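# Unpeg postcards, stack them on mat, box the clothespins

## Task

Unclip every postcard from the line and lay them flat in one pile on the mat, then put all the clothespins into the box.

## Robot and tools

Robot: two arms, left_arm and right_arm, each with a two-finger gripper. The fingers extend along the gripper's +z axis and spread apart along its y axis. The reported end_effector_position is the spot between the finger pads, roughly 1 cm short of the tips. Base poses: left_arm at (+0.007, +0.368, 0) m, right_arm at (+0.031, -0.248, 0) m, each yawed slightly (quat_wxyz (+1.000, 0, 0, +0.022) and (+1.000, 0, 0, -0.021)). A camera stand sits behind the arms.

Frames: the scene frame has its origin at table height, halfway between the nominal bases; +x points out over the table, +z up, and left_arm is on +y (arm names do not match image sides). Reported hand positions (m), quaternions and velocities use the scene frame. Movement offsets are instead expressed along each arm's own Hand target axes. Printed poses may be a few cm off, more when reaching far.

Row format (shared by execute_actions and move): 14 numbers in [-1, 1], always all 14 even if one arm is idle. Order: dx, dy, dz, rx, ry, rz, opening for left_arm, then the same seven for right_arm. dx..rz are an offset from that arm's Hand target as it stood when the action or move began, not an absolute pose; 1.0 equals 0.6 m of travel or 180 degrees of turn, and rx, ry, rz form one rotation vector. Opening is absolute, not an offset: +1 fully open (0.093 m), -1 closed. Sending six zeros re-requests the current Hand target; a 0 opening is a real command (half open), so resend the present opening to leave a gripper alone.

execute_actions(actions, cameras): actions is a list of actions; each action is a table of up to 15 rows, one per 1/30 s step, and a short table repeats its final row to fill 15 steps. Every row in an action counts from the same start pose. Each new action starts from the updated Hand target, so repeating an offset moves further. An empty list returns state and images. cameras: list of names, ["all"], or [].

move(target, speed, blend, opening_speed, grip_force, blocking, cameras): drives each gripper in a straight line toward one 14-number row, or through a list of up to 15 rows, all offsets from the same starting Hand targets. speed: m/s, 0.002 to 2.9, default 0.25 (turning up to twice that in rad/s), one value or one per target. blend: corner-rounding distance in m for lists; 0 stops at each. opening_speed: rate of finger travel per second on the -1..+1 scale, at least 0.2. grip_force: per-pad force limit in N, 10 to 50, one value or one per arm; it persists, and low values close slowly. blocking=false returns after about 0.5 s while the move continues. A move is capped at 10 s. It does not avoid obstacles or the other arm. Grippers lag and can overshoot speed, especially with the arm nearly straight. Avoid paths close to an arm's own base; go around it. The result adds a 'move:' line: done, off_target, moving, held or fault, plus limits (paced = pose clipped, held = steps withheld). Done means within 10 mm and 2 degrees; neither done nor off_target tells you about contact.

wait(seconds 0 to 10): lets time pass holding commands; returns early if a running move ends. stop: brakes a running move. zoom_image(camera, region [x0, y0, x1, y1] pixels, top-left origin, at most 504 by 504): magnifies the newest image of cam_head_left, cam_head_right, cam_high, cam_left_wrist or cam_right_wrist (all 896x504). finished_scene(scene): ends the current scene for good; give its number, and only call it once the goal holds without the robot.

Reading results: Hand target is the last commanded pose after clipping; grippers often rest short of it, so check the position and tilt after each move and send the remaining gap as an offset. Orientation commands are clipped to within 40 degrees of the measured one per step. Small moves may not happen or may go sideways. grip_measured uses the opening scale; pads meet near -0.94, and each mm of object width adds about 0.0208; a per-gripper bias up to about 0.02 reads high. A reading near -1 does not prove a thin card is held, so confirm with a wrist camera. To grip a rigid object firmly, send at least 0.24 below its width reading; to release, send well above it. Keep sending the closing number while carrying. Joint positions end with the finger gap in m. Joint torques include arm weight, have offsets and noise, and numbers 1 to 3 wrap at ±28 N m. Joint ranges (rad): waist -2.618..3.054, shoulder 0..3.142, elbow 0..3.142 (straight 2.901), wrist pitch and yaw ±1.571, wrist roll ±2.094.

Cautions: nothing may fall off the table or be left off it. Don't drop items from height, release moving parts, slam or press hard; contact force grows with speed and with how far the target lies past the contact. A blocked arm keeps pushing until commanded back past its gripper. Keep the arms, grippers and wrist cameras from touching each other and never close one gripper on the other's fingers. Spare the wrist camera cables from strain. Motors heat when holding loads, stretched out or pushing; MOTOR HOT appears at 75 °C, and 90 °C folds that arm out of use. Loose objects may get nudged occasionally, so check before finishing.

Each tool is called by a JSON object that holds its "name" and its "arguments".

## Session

{"name": "execute_actions", "arguments": {"actions": []}}

Scene clock: 0.00 s.
left_arm: end_effector_position=(+0.3497, +0.2861, +0.2464) grip_measured=+1.000 end_effector_quat_wxyz=(+0.391, -0.015, +0.920, -0.004) | right_arm: end_effector_position=(+0.2952, -0.1293, +0.2215) grip_measured=+1.000 end_effector_quat_wxyz=(+0.466, +0.072, +0.862, +0.185)
Joint positions: left_arm=[-0.399 1.254 1.222 -0.769 -0.257 -0.283 0.093] | right_arm=[0.59 0.787 0.716 -0.462 0.219 0.588 0.093]
Joint velocities: within noise
Joint torques (N m): no reading
Heat: left arm: 35 °C; right arm: 45 °C.
Hand target: left_arm +0.3497, +0.2861, +0.2508; +0.395, -0.015, +0.918, -0.006 | right_arm +0.2953, -0.1291, +0.2249; +0.468, +0.072, +0.861, +0.187
Tool commands: left_gripper/opening=+1.0 right_gripper/opening=+1.0

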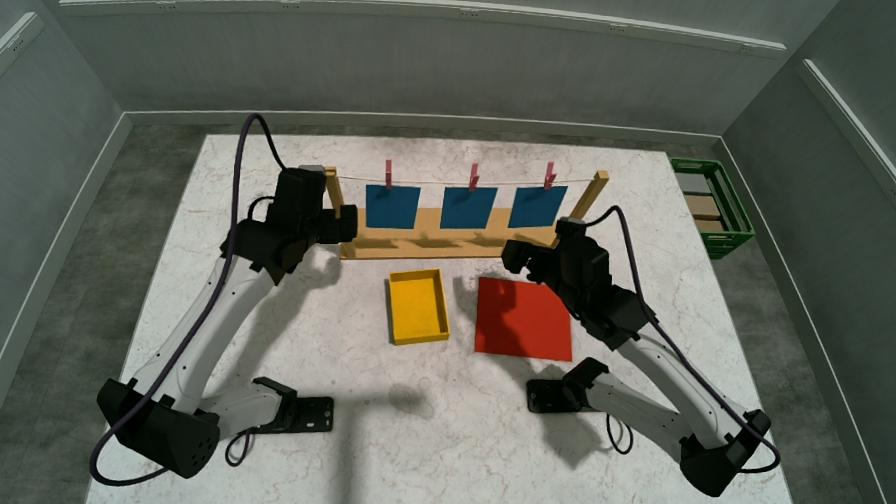

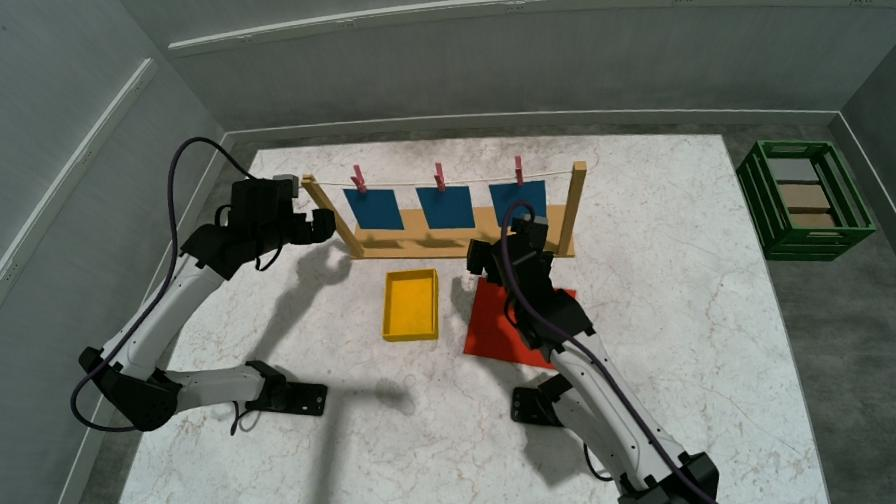

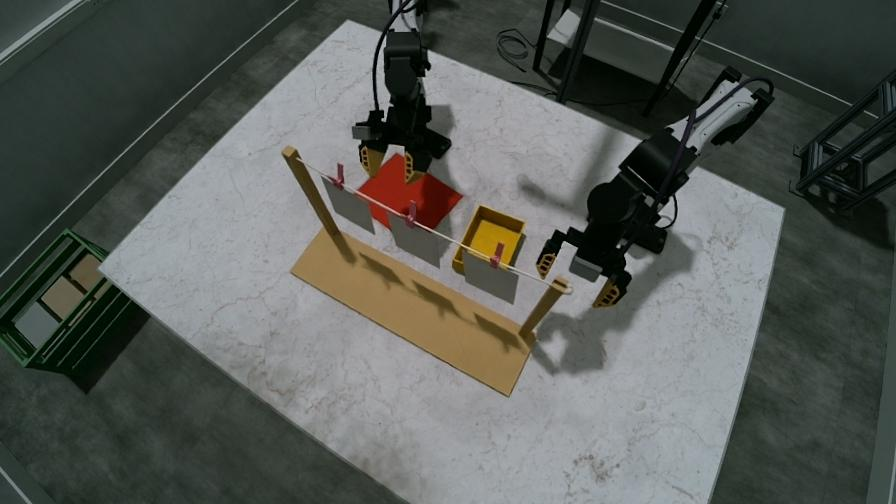

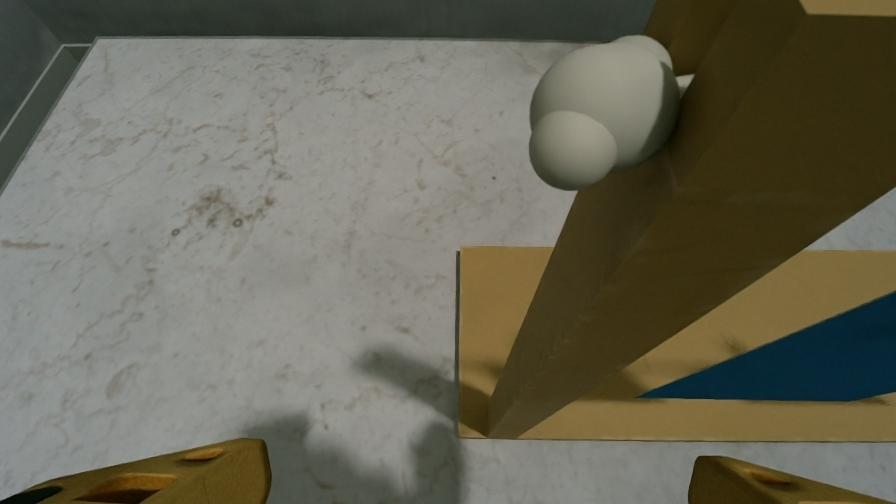

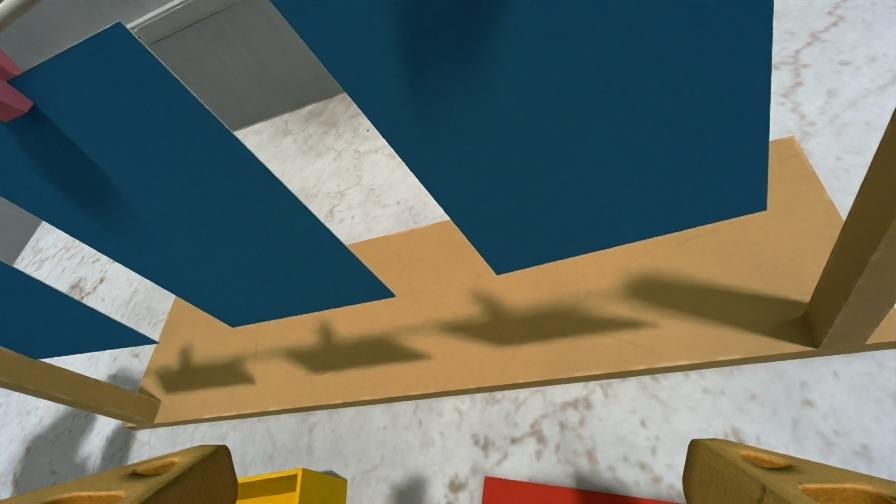

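{"name": "zoom_image", "arguments": {"camera": "cam_head_left", "region": [320, 140, 620, 260]}}

{"name": "zoom_image", "arguments": {"camera": "cam_head_right", "region": [290, 140, 590, 260]}}

{"name": "zoom_image", "arguments": {"camera": "cam_high", "region": [270, 130, 590, 350]}}

Scaled by 1.680 from the camera's 896x504 image, which has a finer 1280x720 frame.

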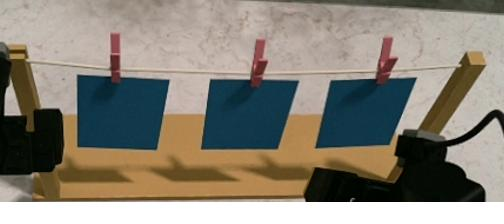

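Scaled by 1.680 from the camera's 896x504 image, which has a finer 1280x720 frame.

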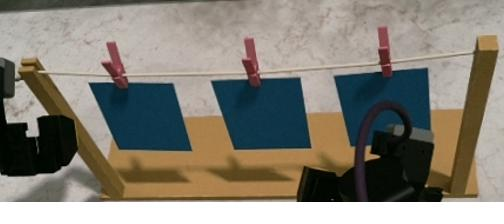

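Scaled by 1.575 from the camera's 896x504 image, which has a finer 1280x720 frame.

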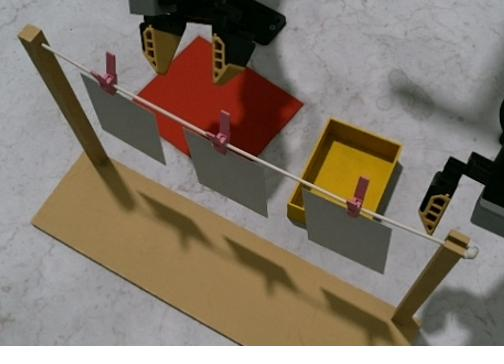

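{"name": "move", "arguments": {"target": [[0,0,0,0,0,0,1,-0.2227,-0.0068,-0.178,-0.11,0.0235,-0.263,0.35],[0,0,0,0,0,0,1,-0.3427,-0.0643,-0.0857,-0.2192,0.047,-0.5257,0.35]], "blend": [0.03,0], "speed": 0.25, "cameras": ["cam_right_wrist", "cam_head_right"]}}

Scene clock: 37.00 s.
left_arm: end_effector_position=(+0.3497, +0.2861, +0.2464) grip_measured=+1.000 end_effector_quat_wxyz=(+0.391, -0.015, +0.920, -0.004) | right_arm: end_effector_position=(+0.3660, -0.2364, +0.3946) grip_measured=+0.352 end_effector_quat_wxyz=(-0.462, +0.673, -0.576, +0.039)
Joint positions: left_arm=[-0.399 1.254 1.222 -0.769 -0.257 -0.283 0.093] | right_arm=[-0.306 1.618 2.151 -1.549 -0.836 -1.822 0.062]
Joint torques (N m): left_arm=[-0.06 -4.34 8.66 1.79 -0.04 -0.07] | right_arm=[-0.25 -4.16 8.01 0.95 -0.4 -0.24]
Heat: left arm: 39 °C; right arm: 54 °C.
Hand target: left_arm +0.3497, +0.2861, +0.2508; +0.395, -0.015, +0.918, -0.006 | right_arm +0.3677, -0.2391, +0.3954; -0.392, +0.726, -0.563, -0.042
Off the commanded pose: left_arm 0.004 m, 1 deg | right_arm 0.003 m, 14 deg.
joint sent to its limit (right arm) — joint 4 (wrist pitch), lower limit. The joint targets are off in orientation, not in position.
move: off_target (right_arm)
Images, in order (width x height): cam_head_right 896x504, cam_right_wrist 896x504.

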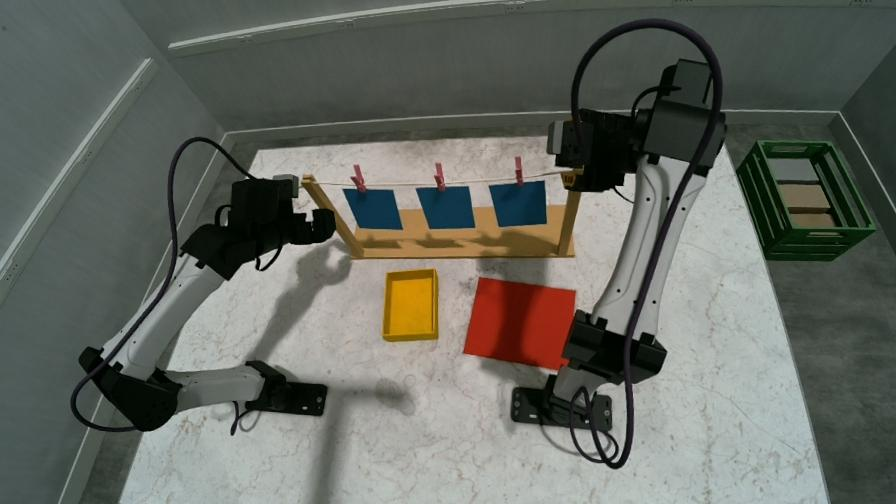

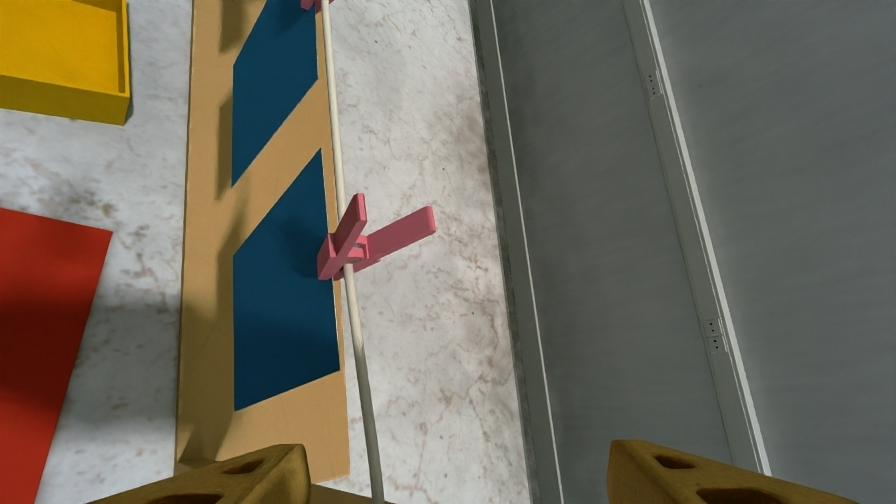

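{"name": "move", "arguments": {"target": [[0.0839,-0.1406,-0.1083,0.182,-0.154,0.041,-0.2,0,0,0,0,0,0,0.35],[0.1317,-0.5226,0.0622,0.3644,-0.3084,0.0823,-0.2,0,0,0,0,0,0,0.35]], "blend": [0.04,0], "speed": 0.25, "cameras": ["cam_left_wrist", "cam_head_left", "cam_head_right"]}}

Scene clock: 50.83 s.
left_arm: end_effector_position=(+0.3337, -0.0272, +0.1559) grip_measured=-0.198 end_effector_quat_wxyz=(+0.644, +0.318, +0.570, -0.399) | right_arm: end_effector_position=(+0.3660, -0.2365, +0.3946) grip_measured=+0.352 end_effector_quat_wxyz=(-0.462, +0.674, -0.576, +0.040)
Joint positions: left_arm=[-0.836 2.106 0.801 1.458 0.268 -0.087 0.036] | right_arm=[-0.306 1.618 2.151 -1.549 -0.835 -1.823 0.062]
Joint torques (N m): left_arm=[-0.23 -7.42 6.89 3.03 0.26 0.05] | right_arm=[-0.24 -4.14 7.98 0.95 -0.42 -0.25]
Heat: left arm: 40 °C; right arm: 54 °C.
Hand target: left_arm +0.3300, -0.0298, +0.1751; +0.698, +0.299, +0.490, -0.428 | right_arm +0.3677, -0.2391, +0.3954; -0.392, +0.727, -0.562, -0.042
Off the commanded pose: left_arm 0.020 m, 12 deg | right_arm 0.003 m, 14 deg.
joint sent to its limit (left arm) — joint 4 (wrist pitch), upper limit. The joint targets are off in orientation, not in position.
joint sent to its limit (right arm) — joint 4 (wrist pitch), lower limit. The joint targets are off in orientation, not in position.
move: off_target (left_arm, right_arm)
Images, in order (width x height): cam_head_left 896x504, cam_head_right 896x504, cam_left_wrist 896x504.

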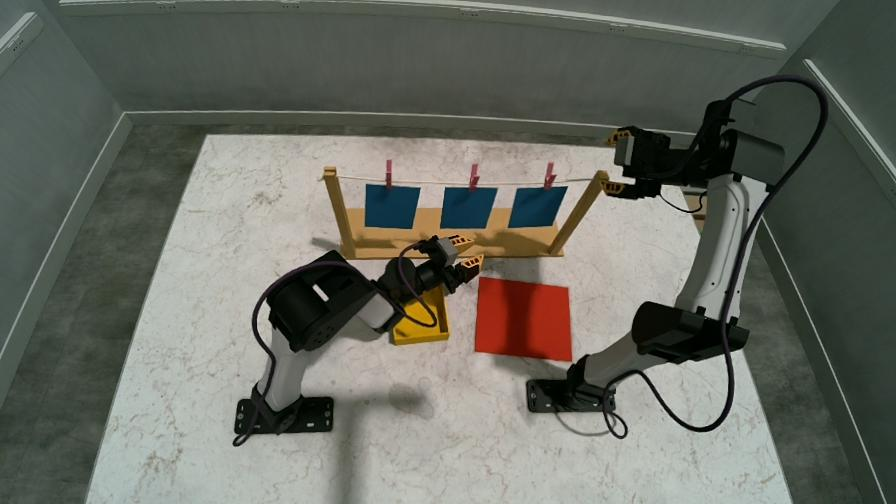

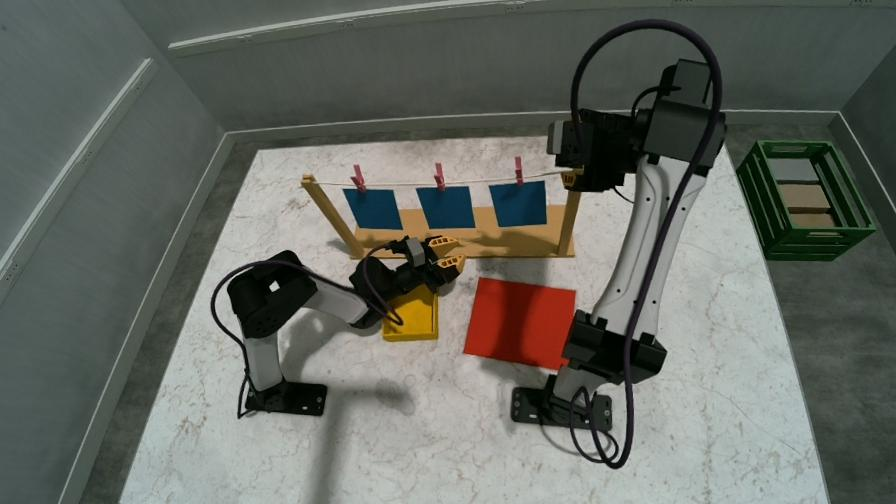

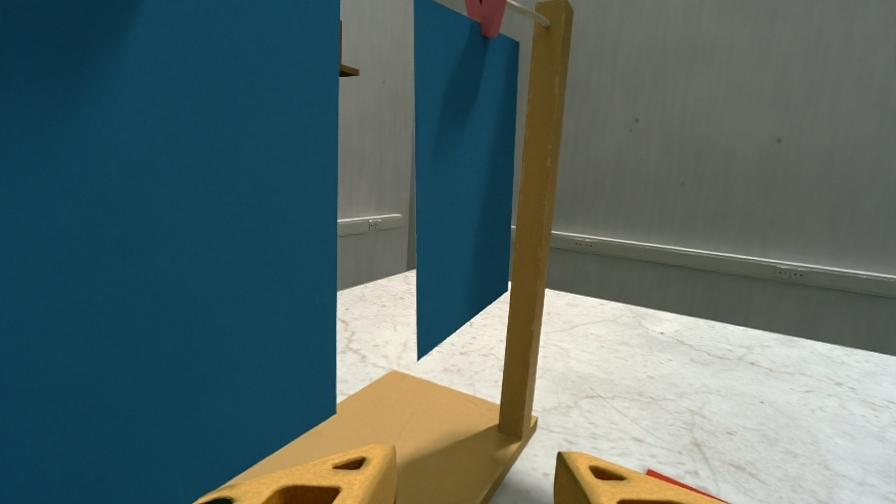

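{"name": "move", "arguments": {"target": [0.044,0.0235,0.1067,-0.0053,0.0443,0.0015,-0.2,0,0,0,0,0,0,0.35], "speed": 0.12, "cameras": ["cam_left_wrist", "cam_high"]}}

Scene clock: 60.77 s.
left_arm: end_effector_position=(+0.3711, -0.0799, +0.1800) grip_measured=-0.198 end_effector_quat_wxyz=(+0.668, +0.321, +0.535, -0.406) | right_arm: end_effector_position=(+0.3660, -0.2365, +0.3946) grip_measured=+0.352 end_effector_quat_wxyz=(-0.462, +0.674, -0.576, +0.040)
Joint positions: left_arm=[-0.854 2.244 1.123 1.354 0.267 -0.068 0.036] | right_arm=[-0.306 1.618 2.151 -1.549 -0.835 -1.823 0.062]
Joint torques (N m): left_arm=[-0.46 -8.94 7.95 1.93 -0.05 0.03] | right_arm=[-0.27 -4.16 8.02 0.95 -0.41 -0.25]
Heat: left arm: 41 °C; right arm: 54 °C.
Hand target: left_arm +0.3741, -0.0850, +0.1720; +0.666, +0.323, +0.541, -0.400 | right_arm +0.3677, -0.2391, +0.3954; -0.392, +0.727, -0.562, -0.042
Off the commanded pose: left_arm 0.010 m, 1 deg | right_arm 0.003 m, 14 deg.
joint sent to its limit (right arm) — joint 4 (wrist pitch), lower limit. The joint targets are off in orientation, not in position.
move: off_target (right_arm)
Images, in order (width x height): cam_high 896x504, cam_left_wrist 896x504.

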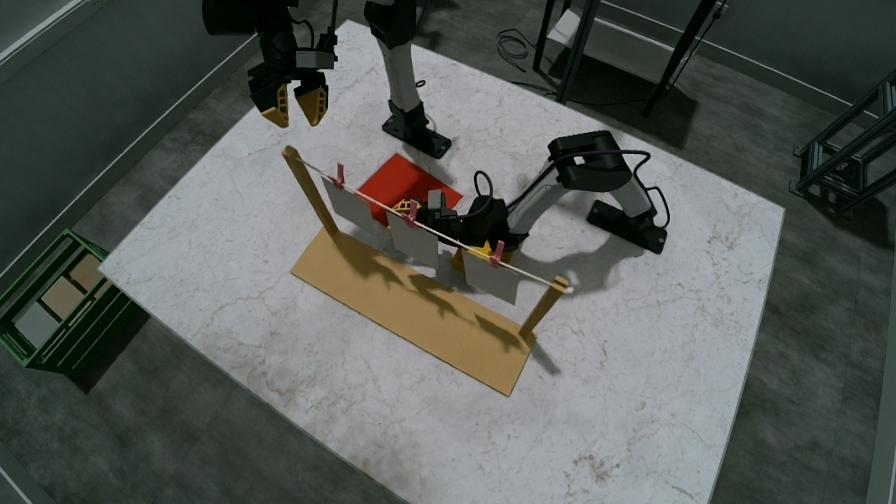

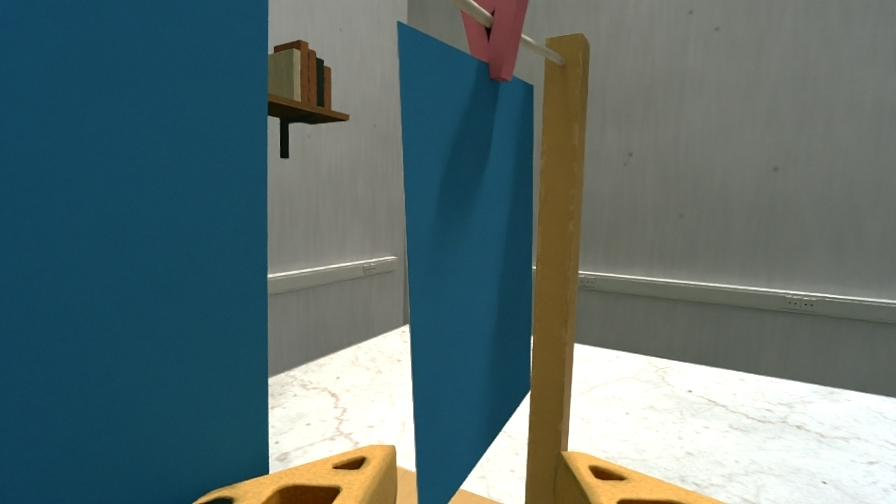

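{"name": "move", "arguments": {"target": [0.042,0.0197,0.0693,0,0,0,-0.2,0,0,0,0,0,0,0.35], "speed": 0.06, "cameras": ["cam_left_wrist", "cam_high", "cam_head_left", "cam_head_right"]}}

{"name": "zoom_image", "arguments": {"camera": "cam_high", "region": [310, 150, 510, 290]}}

{"name": "zoom_image", "arguments": {"camera": "cam_head_right", "region": [390, 150, 590, 280]}}

Scene clock: 71.20 s.
left_arm: end_effector_position=(+0.4041, -0.1144, +0.1653) grip_measured=-0.198 end_effector_quat_wxyz=(+0.669, +0.320, +0.535, -0.405) | right_arm: end_effector_position=(+0.3660, -0.2365, +0.3946) grip_measured=+0.352 end_effector_quat_wxyz=(-0.462, +0.674, -0.576, +0.040)
Joint positions: left_arm=[-0.854 2.408 1.374 1.268 0.266 -0.068 0.036] | right_arm=[-0.306 1.618 2.151 -1.549 -0.835 -1.823 0.062]
Joint torques (N m): left_arm=[-0.61 -10.21 8.39 1.94 -0.04 0.03] | right_arm=[-0.27 -4.16 8.02 0.96 -0.43 -0.23]
Heat: left arm: 41 °C; right arm: 55 °C.
Hand target: left_arm +0.4061, -0.1199, +0.1559; +0.666, +0.323, +0.540, -0.400 | right_arm +0.3677, -0.2391, +0.3954; -0.392, +0.727, -0.562, -0.042
Off the commanded pose: left_arm 0.011 m, 1 deg | right_arm 0.003 m, 14 deg.
joint sent to its limit (right arm) — joint 4 (wrist pitch), lower limit. The joint targets are off in orientation, not in position.
move: off_target (left_arm, right_arm)
Images, in order (width x height): cam_head_left 896x504, cam_head_right 896x504, cam_high 896x504, cam_left_wrist 896x504.

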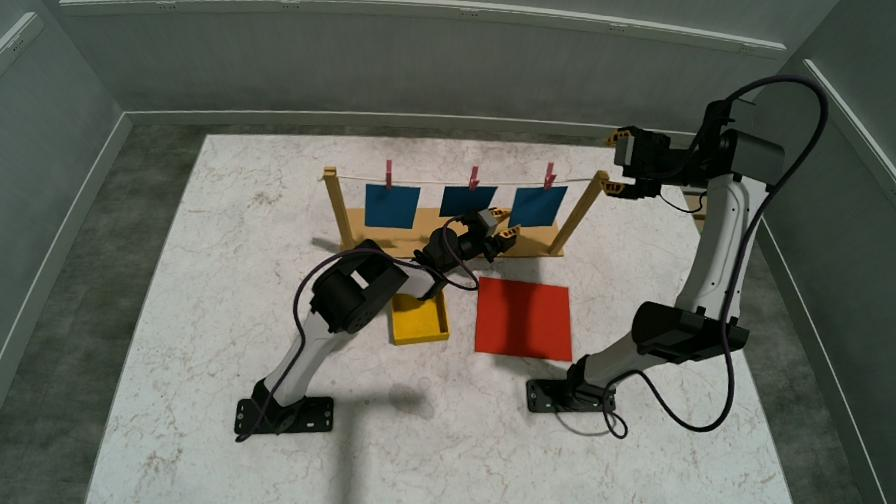

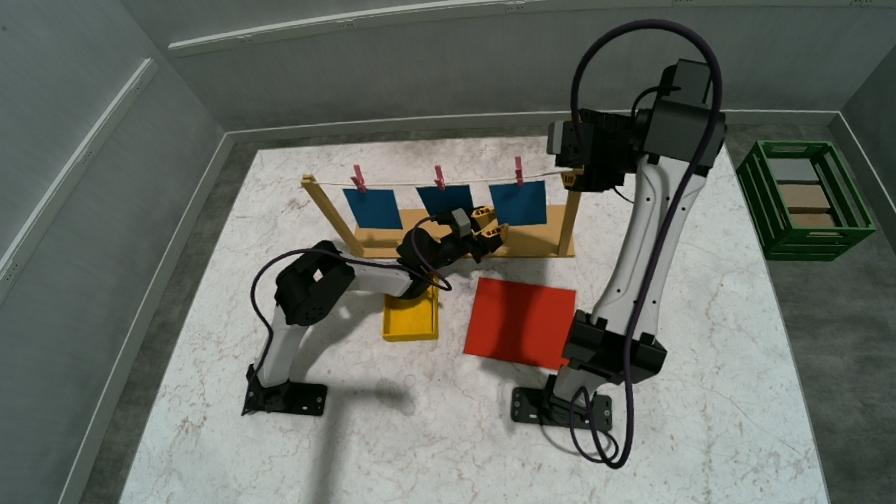

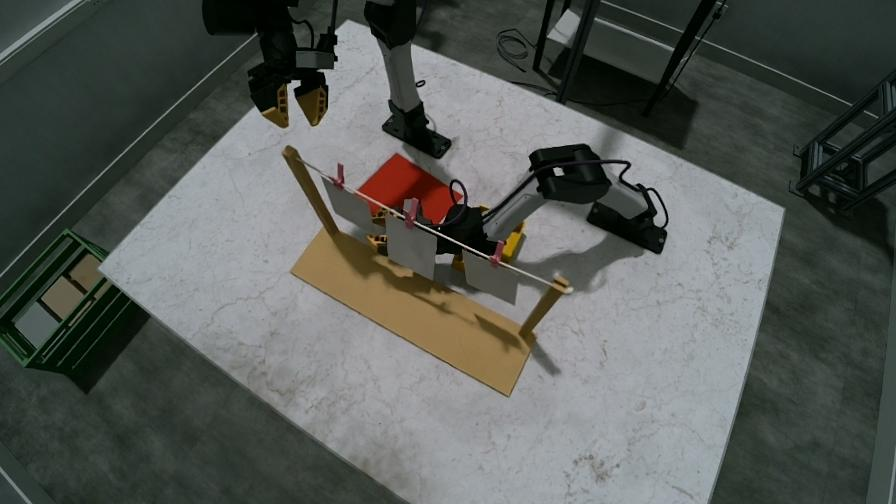

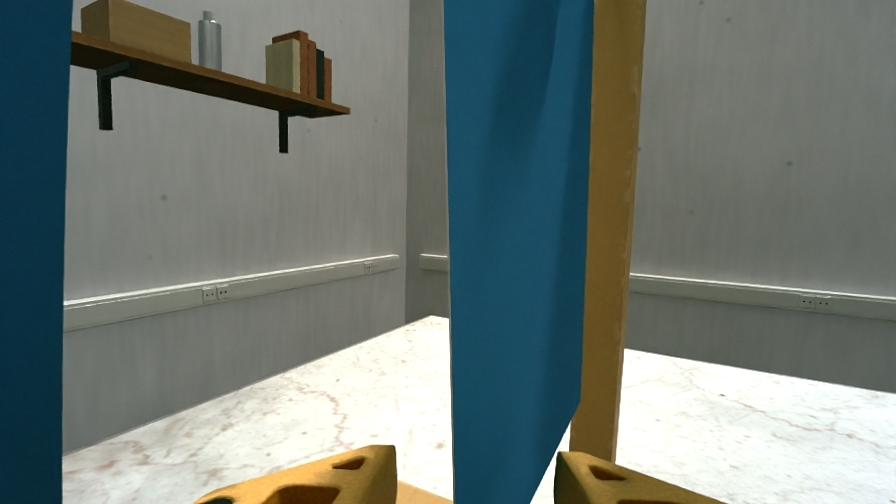

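Scaled by 2.520 from the camera's 896x504 image, which has a finer 1280x720 frame.

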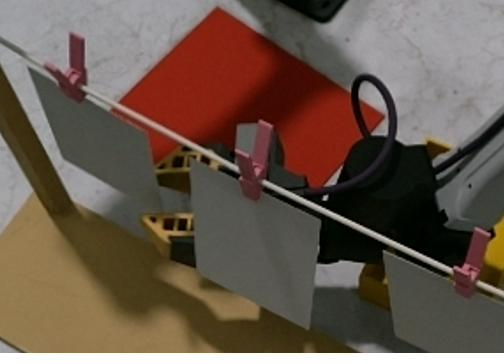

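Scaled by 2.520 from the camera's 896x504 image, which has a finer 1280x720 frame.

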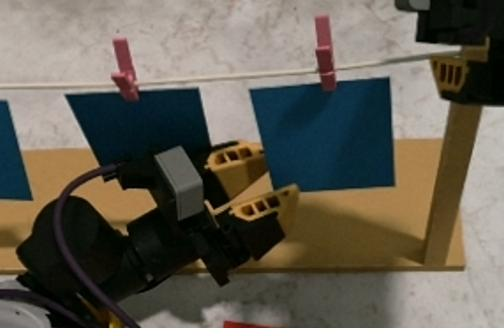

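{"name": "move", "arguments": {"target": [0,0,0,0,0,0,-1,0,0,0,0,0,0,0.35], "grip_force": [20, 50], "cameras": ["cam_left_wrist", "cam_head_right", "cam_right_wrist"]}}

{"name": "zoom_image", "arguments": {"camera": "cam_head_right", "region": [390, 150, 590, 280]}}

Scene clock: 79.30 s.
left_arm: end_effector_position=(+0.4030, -0.1153, +0.1651) grip_measured=-0.967 end_effector_quat_wxyz=(+0.668, +0.321, +0.535, -0.406) | right_arm: end_effector_position=(+0.3660, -0.2365, +0.3946) grip_measured=+0.352 end_effector_quat_wxyz=(-0.462, +0.674, -0.576, +0.040)
Joint positions: left_arm=[-0.857 2.408 1.374 1.267 0.266 -0.068 0] | right_arm=[-0.306 1.618 2.151 -1.549 -0.835 -1.823 0.062]
Joint torques (N m): left_arm=[-0.43 -10.21 8.46 1.92 -0.05 0.04] | right_arm=[-0.25 -4.18 8.01 0.96 -0.41 -0.24]
Heat: left arm: 42 °C; right arm: 55 °C.
Hand target: left_arm +0.4060, -0.1199, +0.1559; +0.666, +0.323, +0.540, -0.400 | right_arm +0.3677, -0.2391, +0.3954; -0.392, +0.727, -0.562, -0.042
Off the commanded pose: left_arm 0.011 m, 1 deg | right_arm 0.003 m, 14 deg.
joint sent to its limit (right arm) — joint 4 (wrist pitch), lower limit. The joint targets are off in orientation, not in position.
grip_force (N): 20, 50
move: off_target (left_arm, right_arm)
Images, in order (width x height): cam_head_right 896x504, cam_left_wrist 896x504, cam_right_wrist 896x504.

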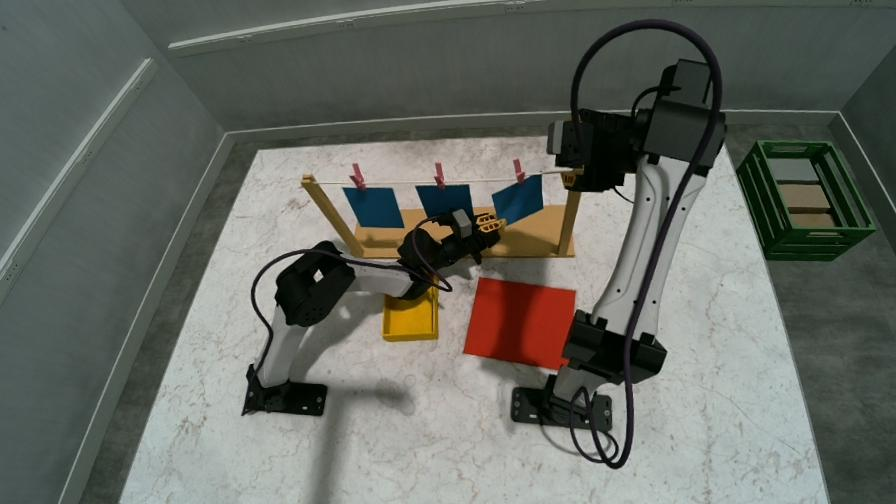

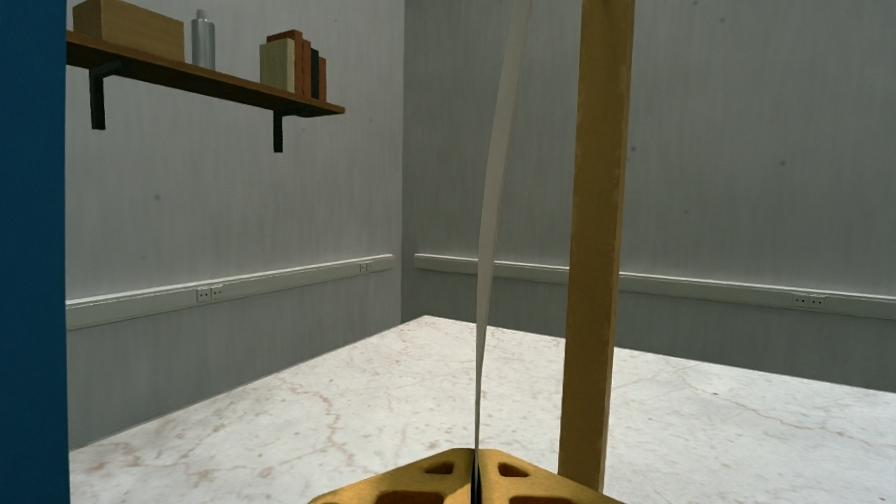

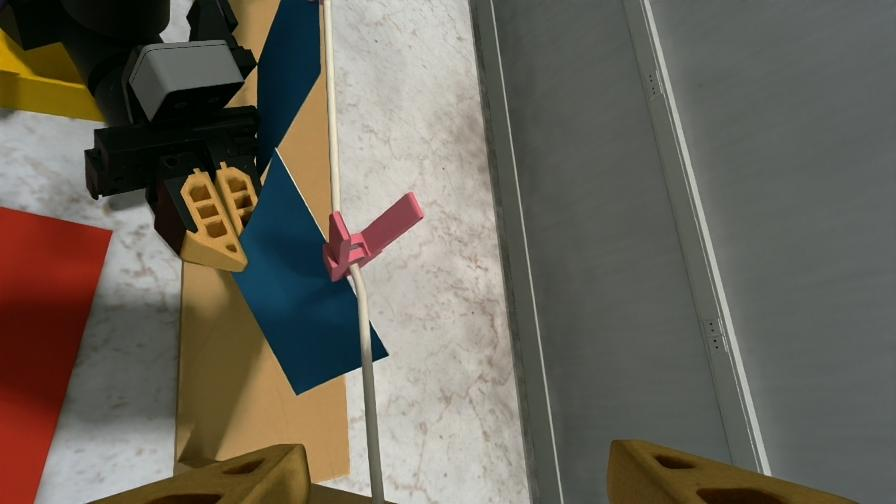

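Scaled by 2.520 from the camera's 896x504 image, which has a finer 1280x720 frame.

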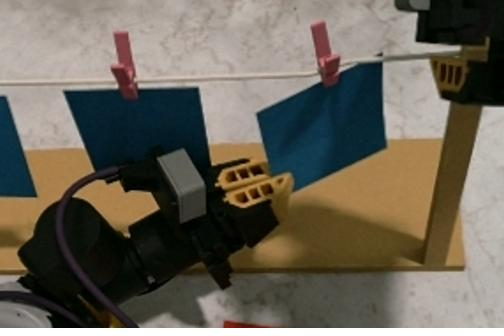

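{"name": "move", "arguments": {"target": [0,0,0,0,0,0,-1,-0.0364,-0.0033,0.097,0,0,0,0.35], "speed": 0.12, "cameras": ["cam_right_wrist", "cam_head_right"]}}

Scene clock: 85.33 s.
left_arm: end_effector_position=(+0.4030, -0.1153, +0.1651) grip_measured=-0.972 end_effector_quat_wxyz=(+0.668, +0.321, +0.535, -0.406) | right_arm: end_effector_position=(+0.3818, -0.1870, +0.3665) grip_measured=+0.352 end_effector_quat_wxyz=(-0.419, +0.713, -0.563, -0.014)
Joint positions: left_arm=[-0.857 2.408 1.374 1.267 0.266 -0.068 0] | right_arm=[-0.111 1.695 2.17 -1.549 -0.741 -1.762 0.062]
Joint torques (N m): left_arm=[-0.42 -10.18 8.38 1.92 -0.05 0.03] | right_arm=[0.5 -4.97 8.42 0.9 -0.38 -0.03]
Heat: left arm: 44 °C; right arm: 55 °C.
Hand target: left_arm +0.4060, -0.1199, +0.1559; +0.666, +0.323, +0.540, -0.400 | right_arm +0.3837, -0.1860, +0.3673; -0.392, +0.726, -0.563, -0.042
Off the commanded pose: left_arm 0.011 m, 1 deg | right_arm 0.002 m, 5 deg.
joint sent to its limit (right arm) — joint 4 (wrist pitch), lower limit. The joint targets are off in orientation, not in position.
grip_force (N): 20, 50
move: off_target (left_arm, right_arm)
Images, in order (width x height): cam_head_right 896x504, cam_right_wrist 896x504.

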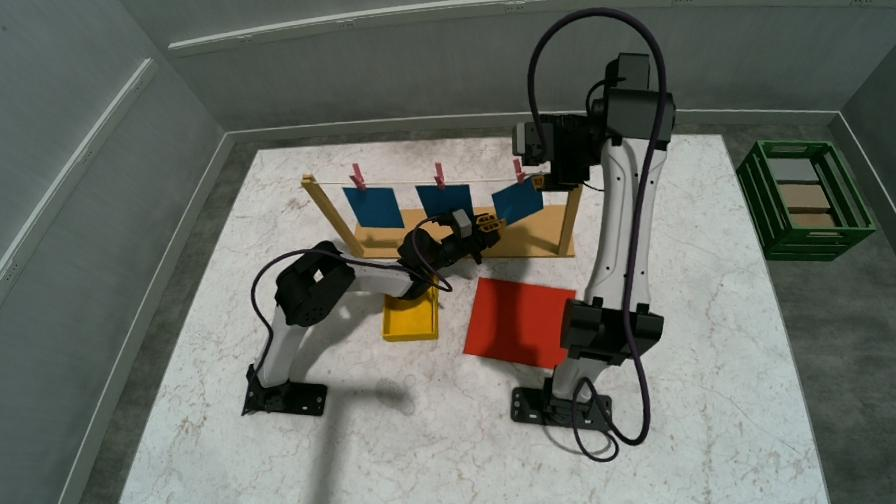

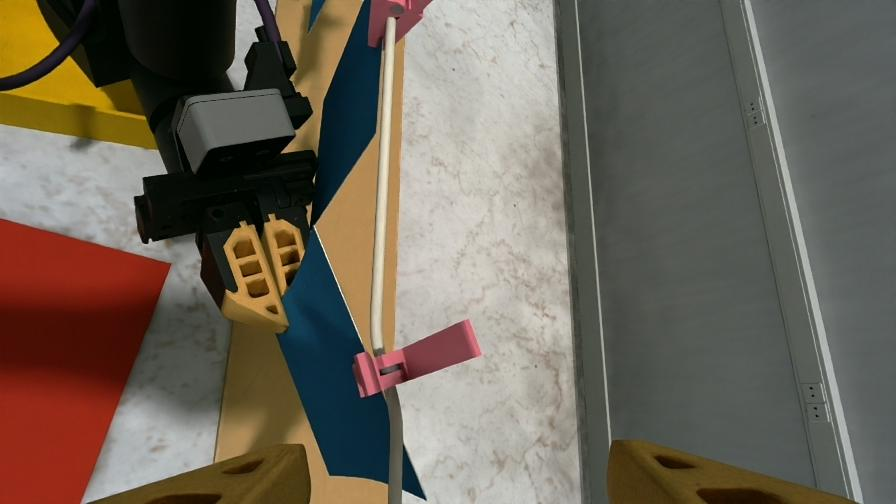

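{"name": "move", "arguments": {"target": [0,0,0,0,0,0,-1,-0.0005,0.0005,0.0412,0,0,0,0.35], "speed": 0.1, "cameras": ["cam_right_wrist"]}}

Scene clock: 94.13 s.
left_arm: end_effector_position=(+0.4030, -0.1153, +0.1651) grip_measured=-0.972 end_effector_quat_wxyz=(+0.668, +0.321, +0.535, -0.406) | right_arm: end_effector_position=(+0.3908, -0.1718, +0.3502) grip_measured=+0.352 end_effector_quat_wxyz=(-0.399, +0.726, -0.560, -0.036)
Joint positions: left_arm=[-0.857 2.408 1.374 1.267 0.266 -0.068 0] | right_arm=[-0.054 1.744 2.179 -1.549 -0.712 -1.751 0.062]
Joint torques (N m): left_arm=[-0.43 -10.17 8.39 1.92 -0.04 0.04] | right_arm=[0.49 -5.56 8.4 0.86 -0.42 -0.02]
Heat: left arm: 46 °C; right arm: 55 °C.
Hand target: left_arm +0.4060, -0.1199, +0.1559; +0.666, +0.323, +0.540, -0.400 | right_arm +0.3926, -0.1704, +0.3504; -0.392, +0.727, -0.562, -0.042
Off the commanded pose: left_arm 0.011 m, 1 deg | right_arm 0.002 m, 1 deg.
joint sent to its limit (right arm) — joint 4 (wrist pitch), lower limit. The joint targets still meet the commanded pose.
grip_force (N): 20, 50
move: off_target (left_arm)
Images, in order (width x height): cam_right_wrist 896x504.

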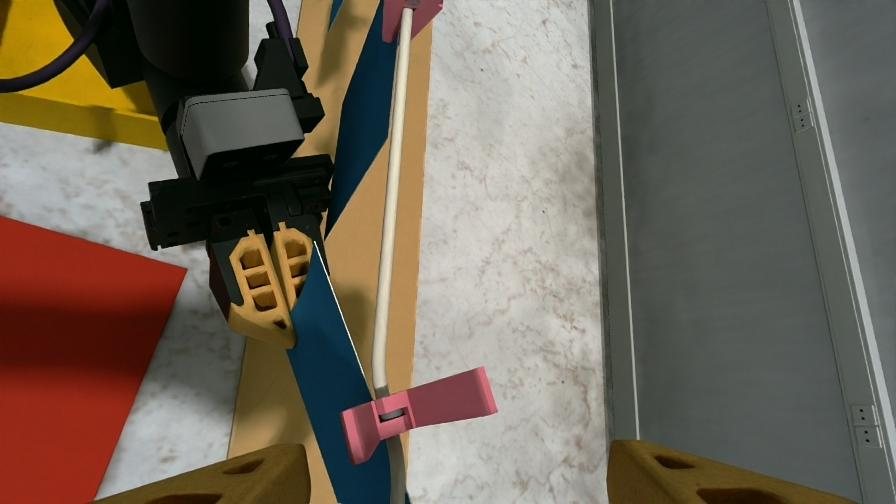

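{"name": "move", "arguments": {"target": [0,0,0,0,0,0,-1,0,0.0133,0.02,0,0,0,0.35], "speed": 0.08, "cameras": ["cam_right_wrist", "cam_high"]}}

{"name": "zoom_image", "arguments": {"camera": "cam_high", "region": [290, 120, 440, 230]}}

Scene clock: 99.83 s.
left_arm: end_effector_position=(+0.4030, -0.1153, +0.1651) grip_measured=-0.972 end_effector_quat_wxyz=(+0.668, +0.321, +0.535, -0.406) | right_arm: end_effector_position=(+0.3955, -0.1660, +0.3304) grip_measured=+0.352 end_effector_quat_wxyz=(-0.386, +0.726, -0.567, -0.052)
Joint positions: left_arm=[-0.857 2.408 1.374 1.267 0.266 -0.068 0] | right_arm=[-0.033 1.744 2.1 -1.502 -0.702 -1.734 0.062]
Joint torques (N m): left_arm=[-0.4 -10.19 8.42 1.93 -0.04 0.03] | right_arm=[0.62 -9.69 5.71 1 -0.39 -0.05]
Heat: left arm: 48 °C; right arm: 55 °C.
Hand target: left_arm +0.4060, -0.1199, +0.1559; +0.666, +0.323, +0.540, -0.400 | right_arm +0.3904, -0.1635, +0.3380; -0.392, +0.727, -0.562, -0.042
Off the commanded pose: left_arm 0.011 m, 1 deg | right_arm 0.009 m, 1 deg.
grip_force (N): 20, 50
move: off_target (left_arm)
Images, in order (width x height): cam_high 896x504, cam_right_wrist 896x504.

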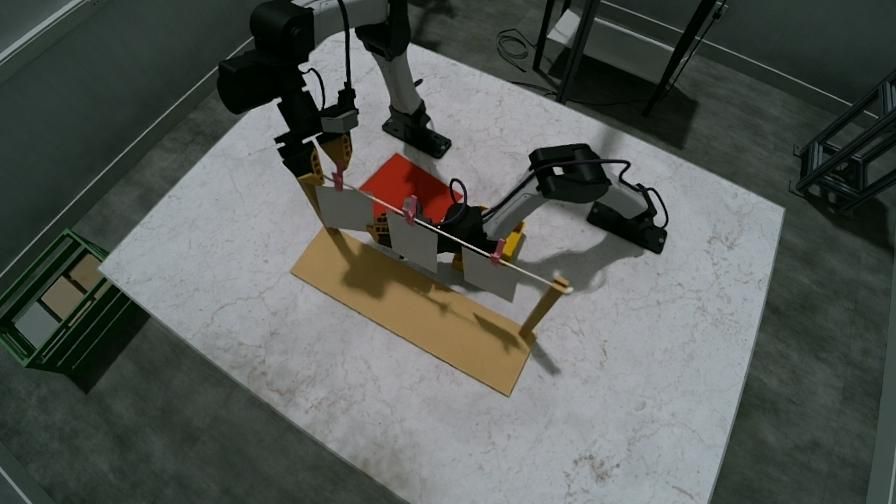

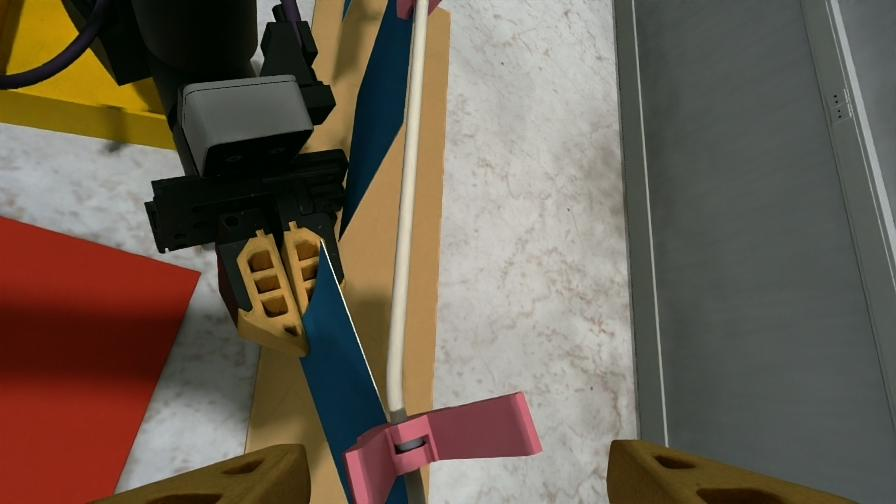

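Scaled by 3.360 from the camera's 896x504 image, which has a finer 1280x720 frame.

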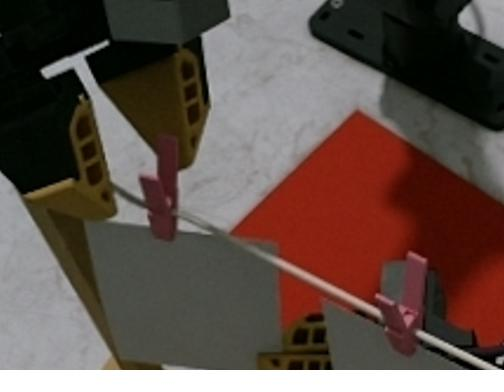

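{"name": "move", "arguments": {"target": [0,0,0,0,0,0,-1,-0.0128,-0.013,0.0095,0,0,0,0.35], "speed": 0.06, "cameras": ["cam_right_wrist", "cam_high"]}}

{"name": "zoom_image", "arguments": {"camera": "cam_high", "region": [290, 120, 440, 230]}}

Scene clock: 103.97 s.
left_arm: end_effector_position=(+0.4030, -0.1153, +0.1651) grip_measured=-0.972 end_effector_quat_wxyz=(+0.668, +0.321, +0.535, -0.406) | right_arm: end_effector_position=(+0.3948, -0.1555, +0.3330) grip_measured=+0.352 end_effector_quat_wxyz=(-0.384, +0.726, -0.568, -0.055)
Joint positions: left_arm=[-0.857 2.408 1.374 1.267 0.266 -0.068 0] | right_arm=[0.002 1.744 2.112 -1.496 -0.687 -1.694 0.062]
Joint torques (N m): left_arm=[-0.4 -10.22 8.47 1.92 -0.04 0.04] | right_arm=[0.59 -7.5 8.7 1.05 -0.37 -0.03]
Heat: left arm: 49 °C; right arm: 54 °C.
Hand target: left_arm +0.4060, -0.1199, +0.1559; +0.666, +0.323, +0.540, -0.400 | right_arm +0.3964, -0.1535, +0.3419; -0.392, +0.727, -0.563, -0.042
Off the commanded pose: left_arm 0.011 m, 1 deg | right_arm 0.009 m, 2 deg.
grip_force (N): 20, 50
move: off_target (left_arm)
Images, in order (width x height): cam_high 896x504, cam_right_wrist 896x504.

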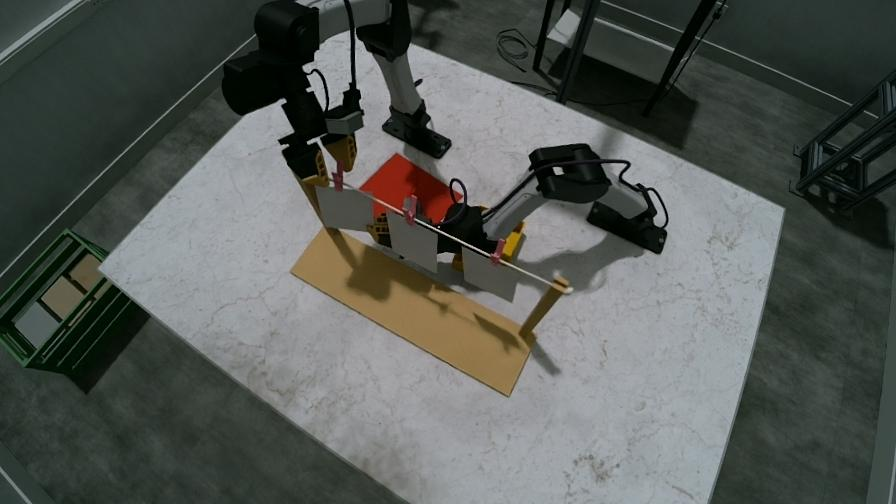

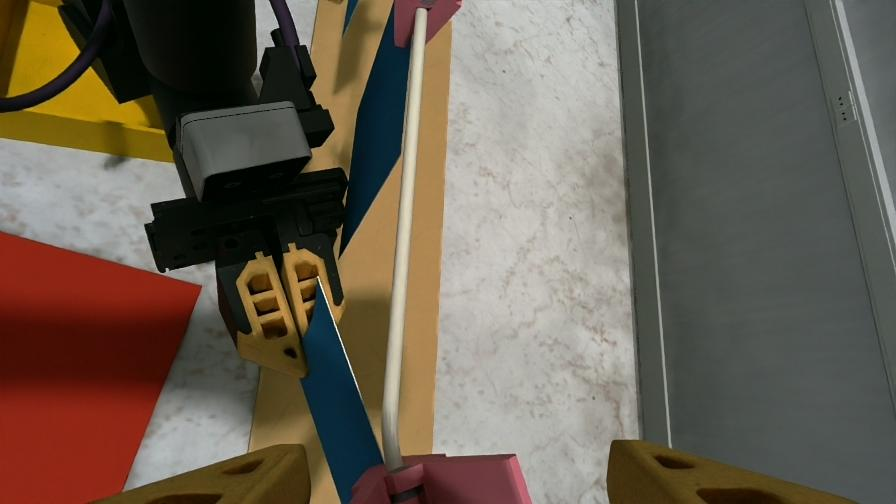

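Scaled by 3.360 from the camera's 896x504 image, which has a finer 1280x720 frame.

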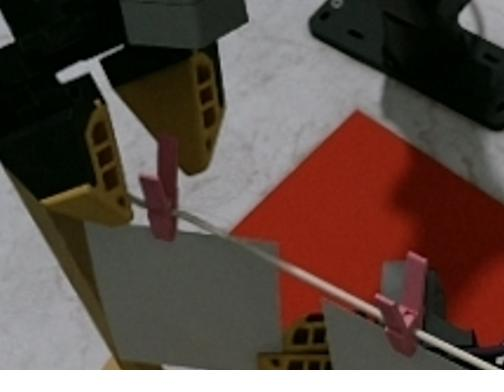

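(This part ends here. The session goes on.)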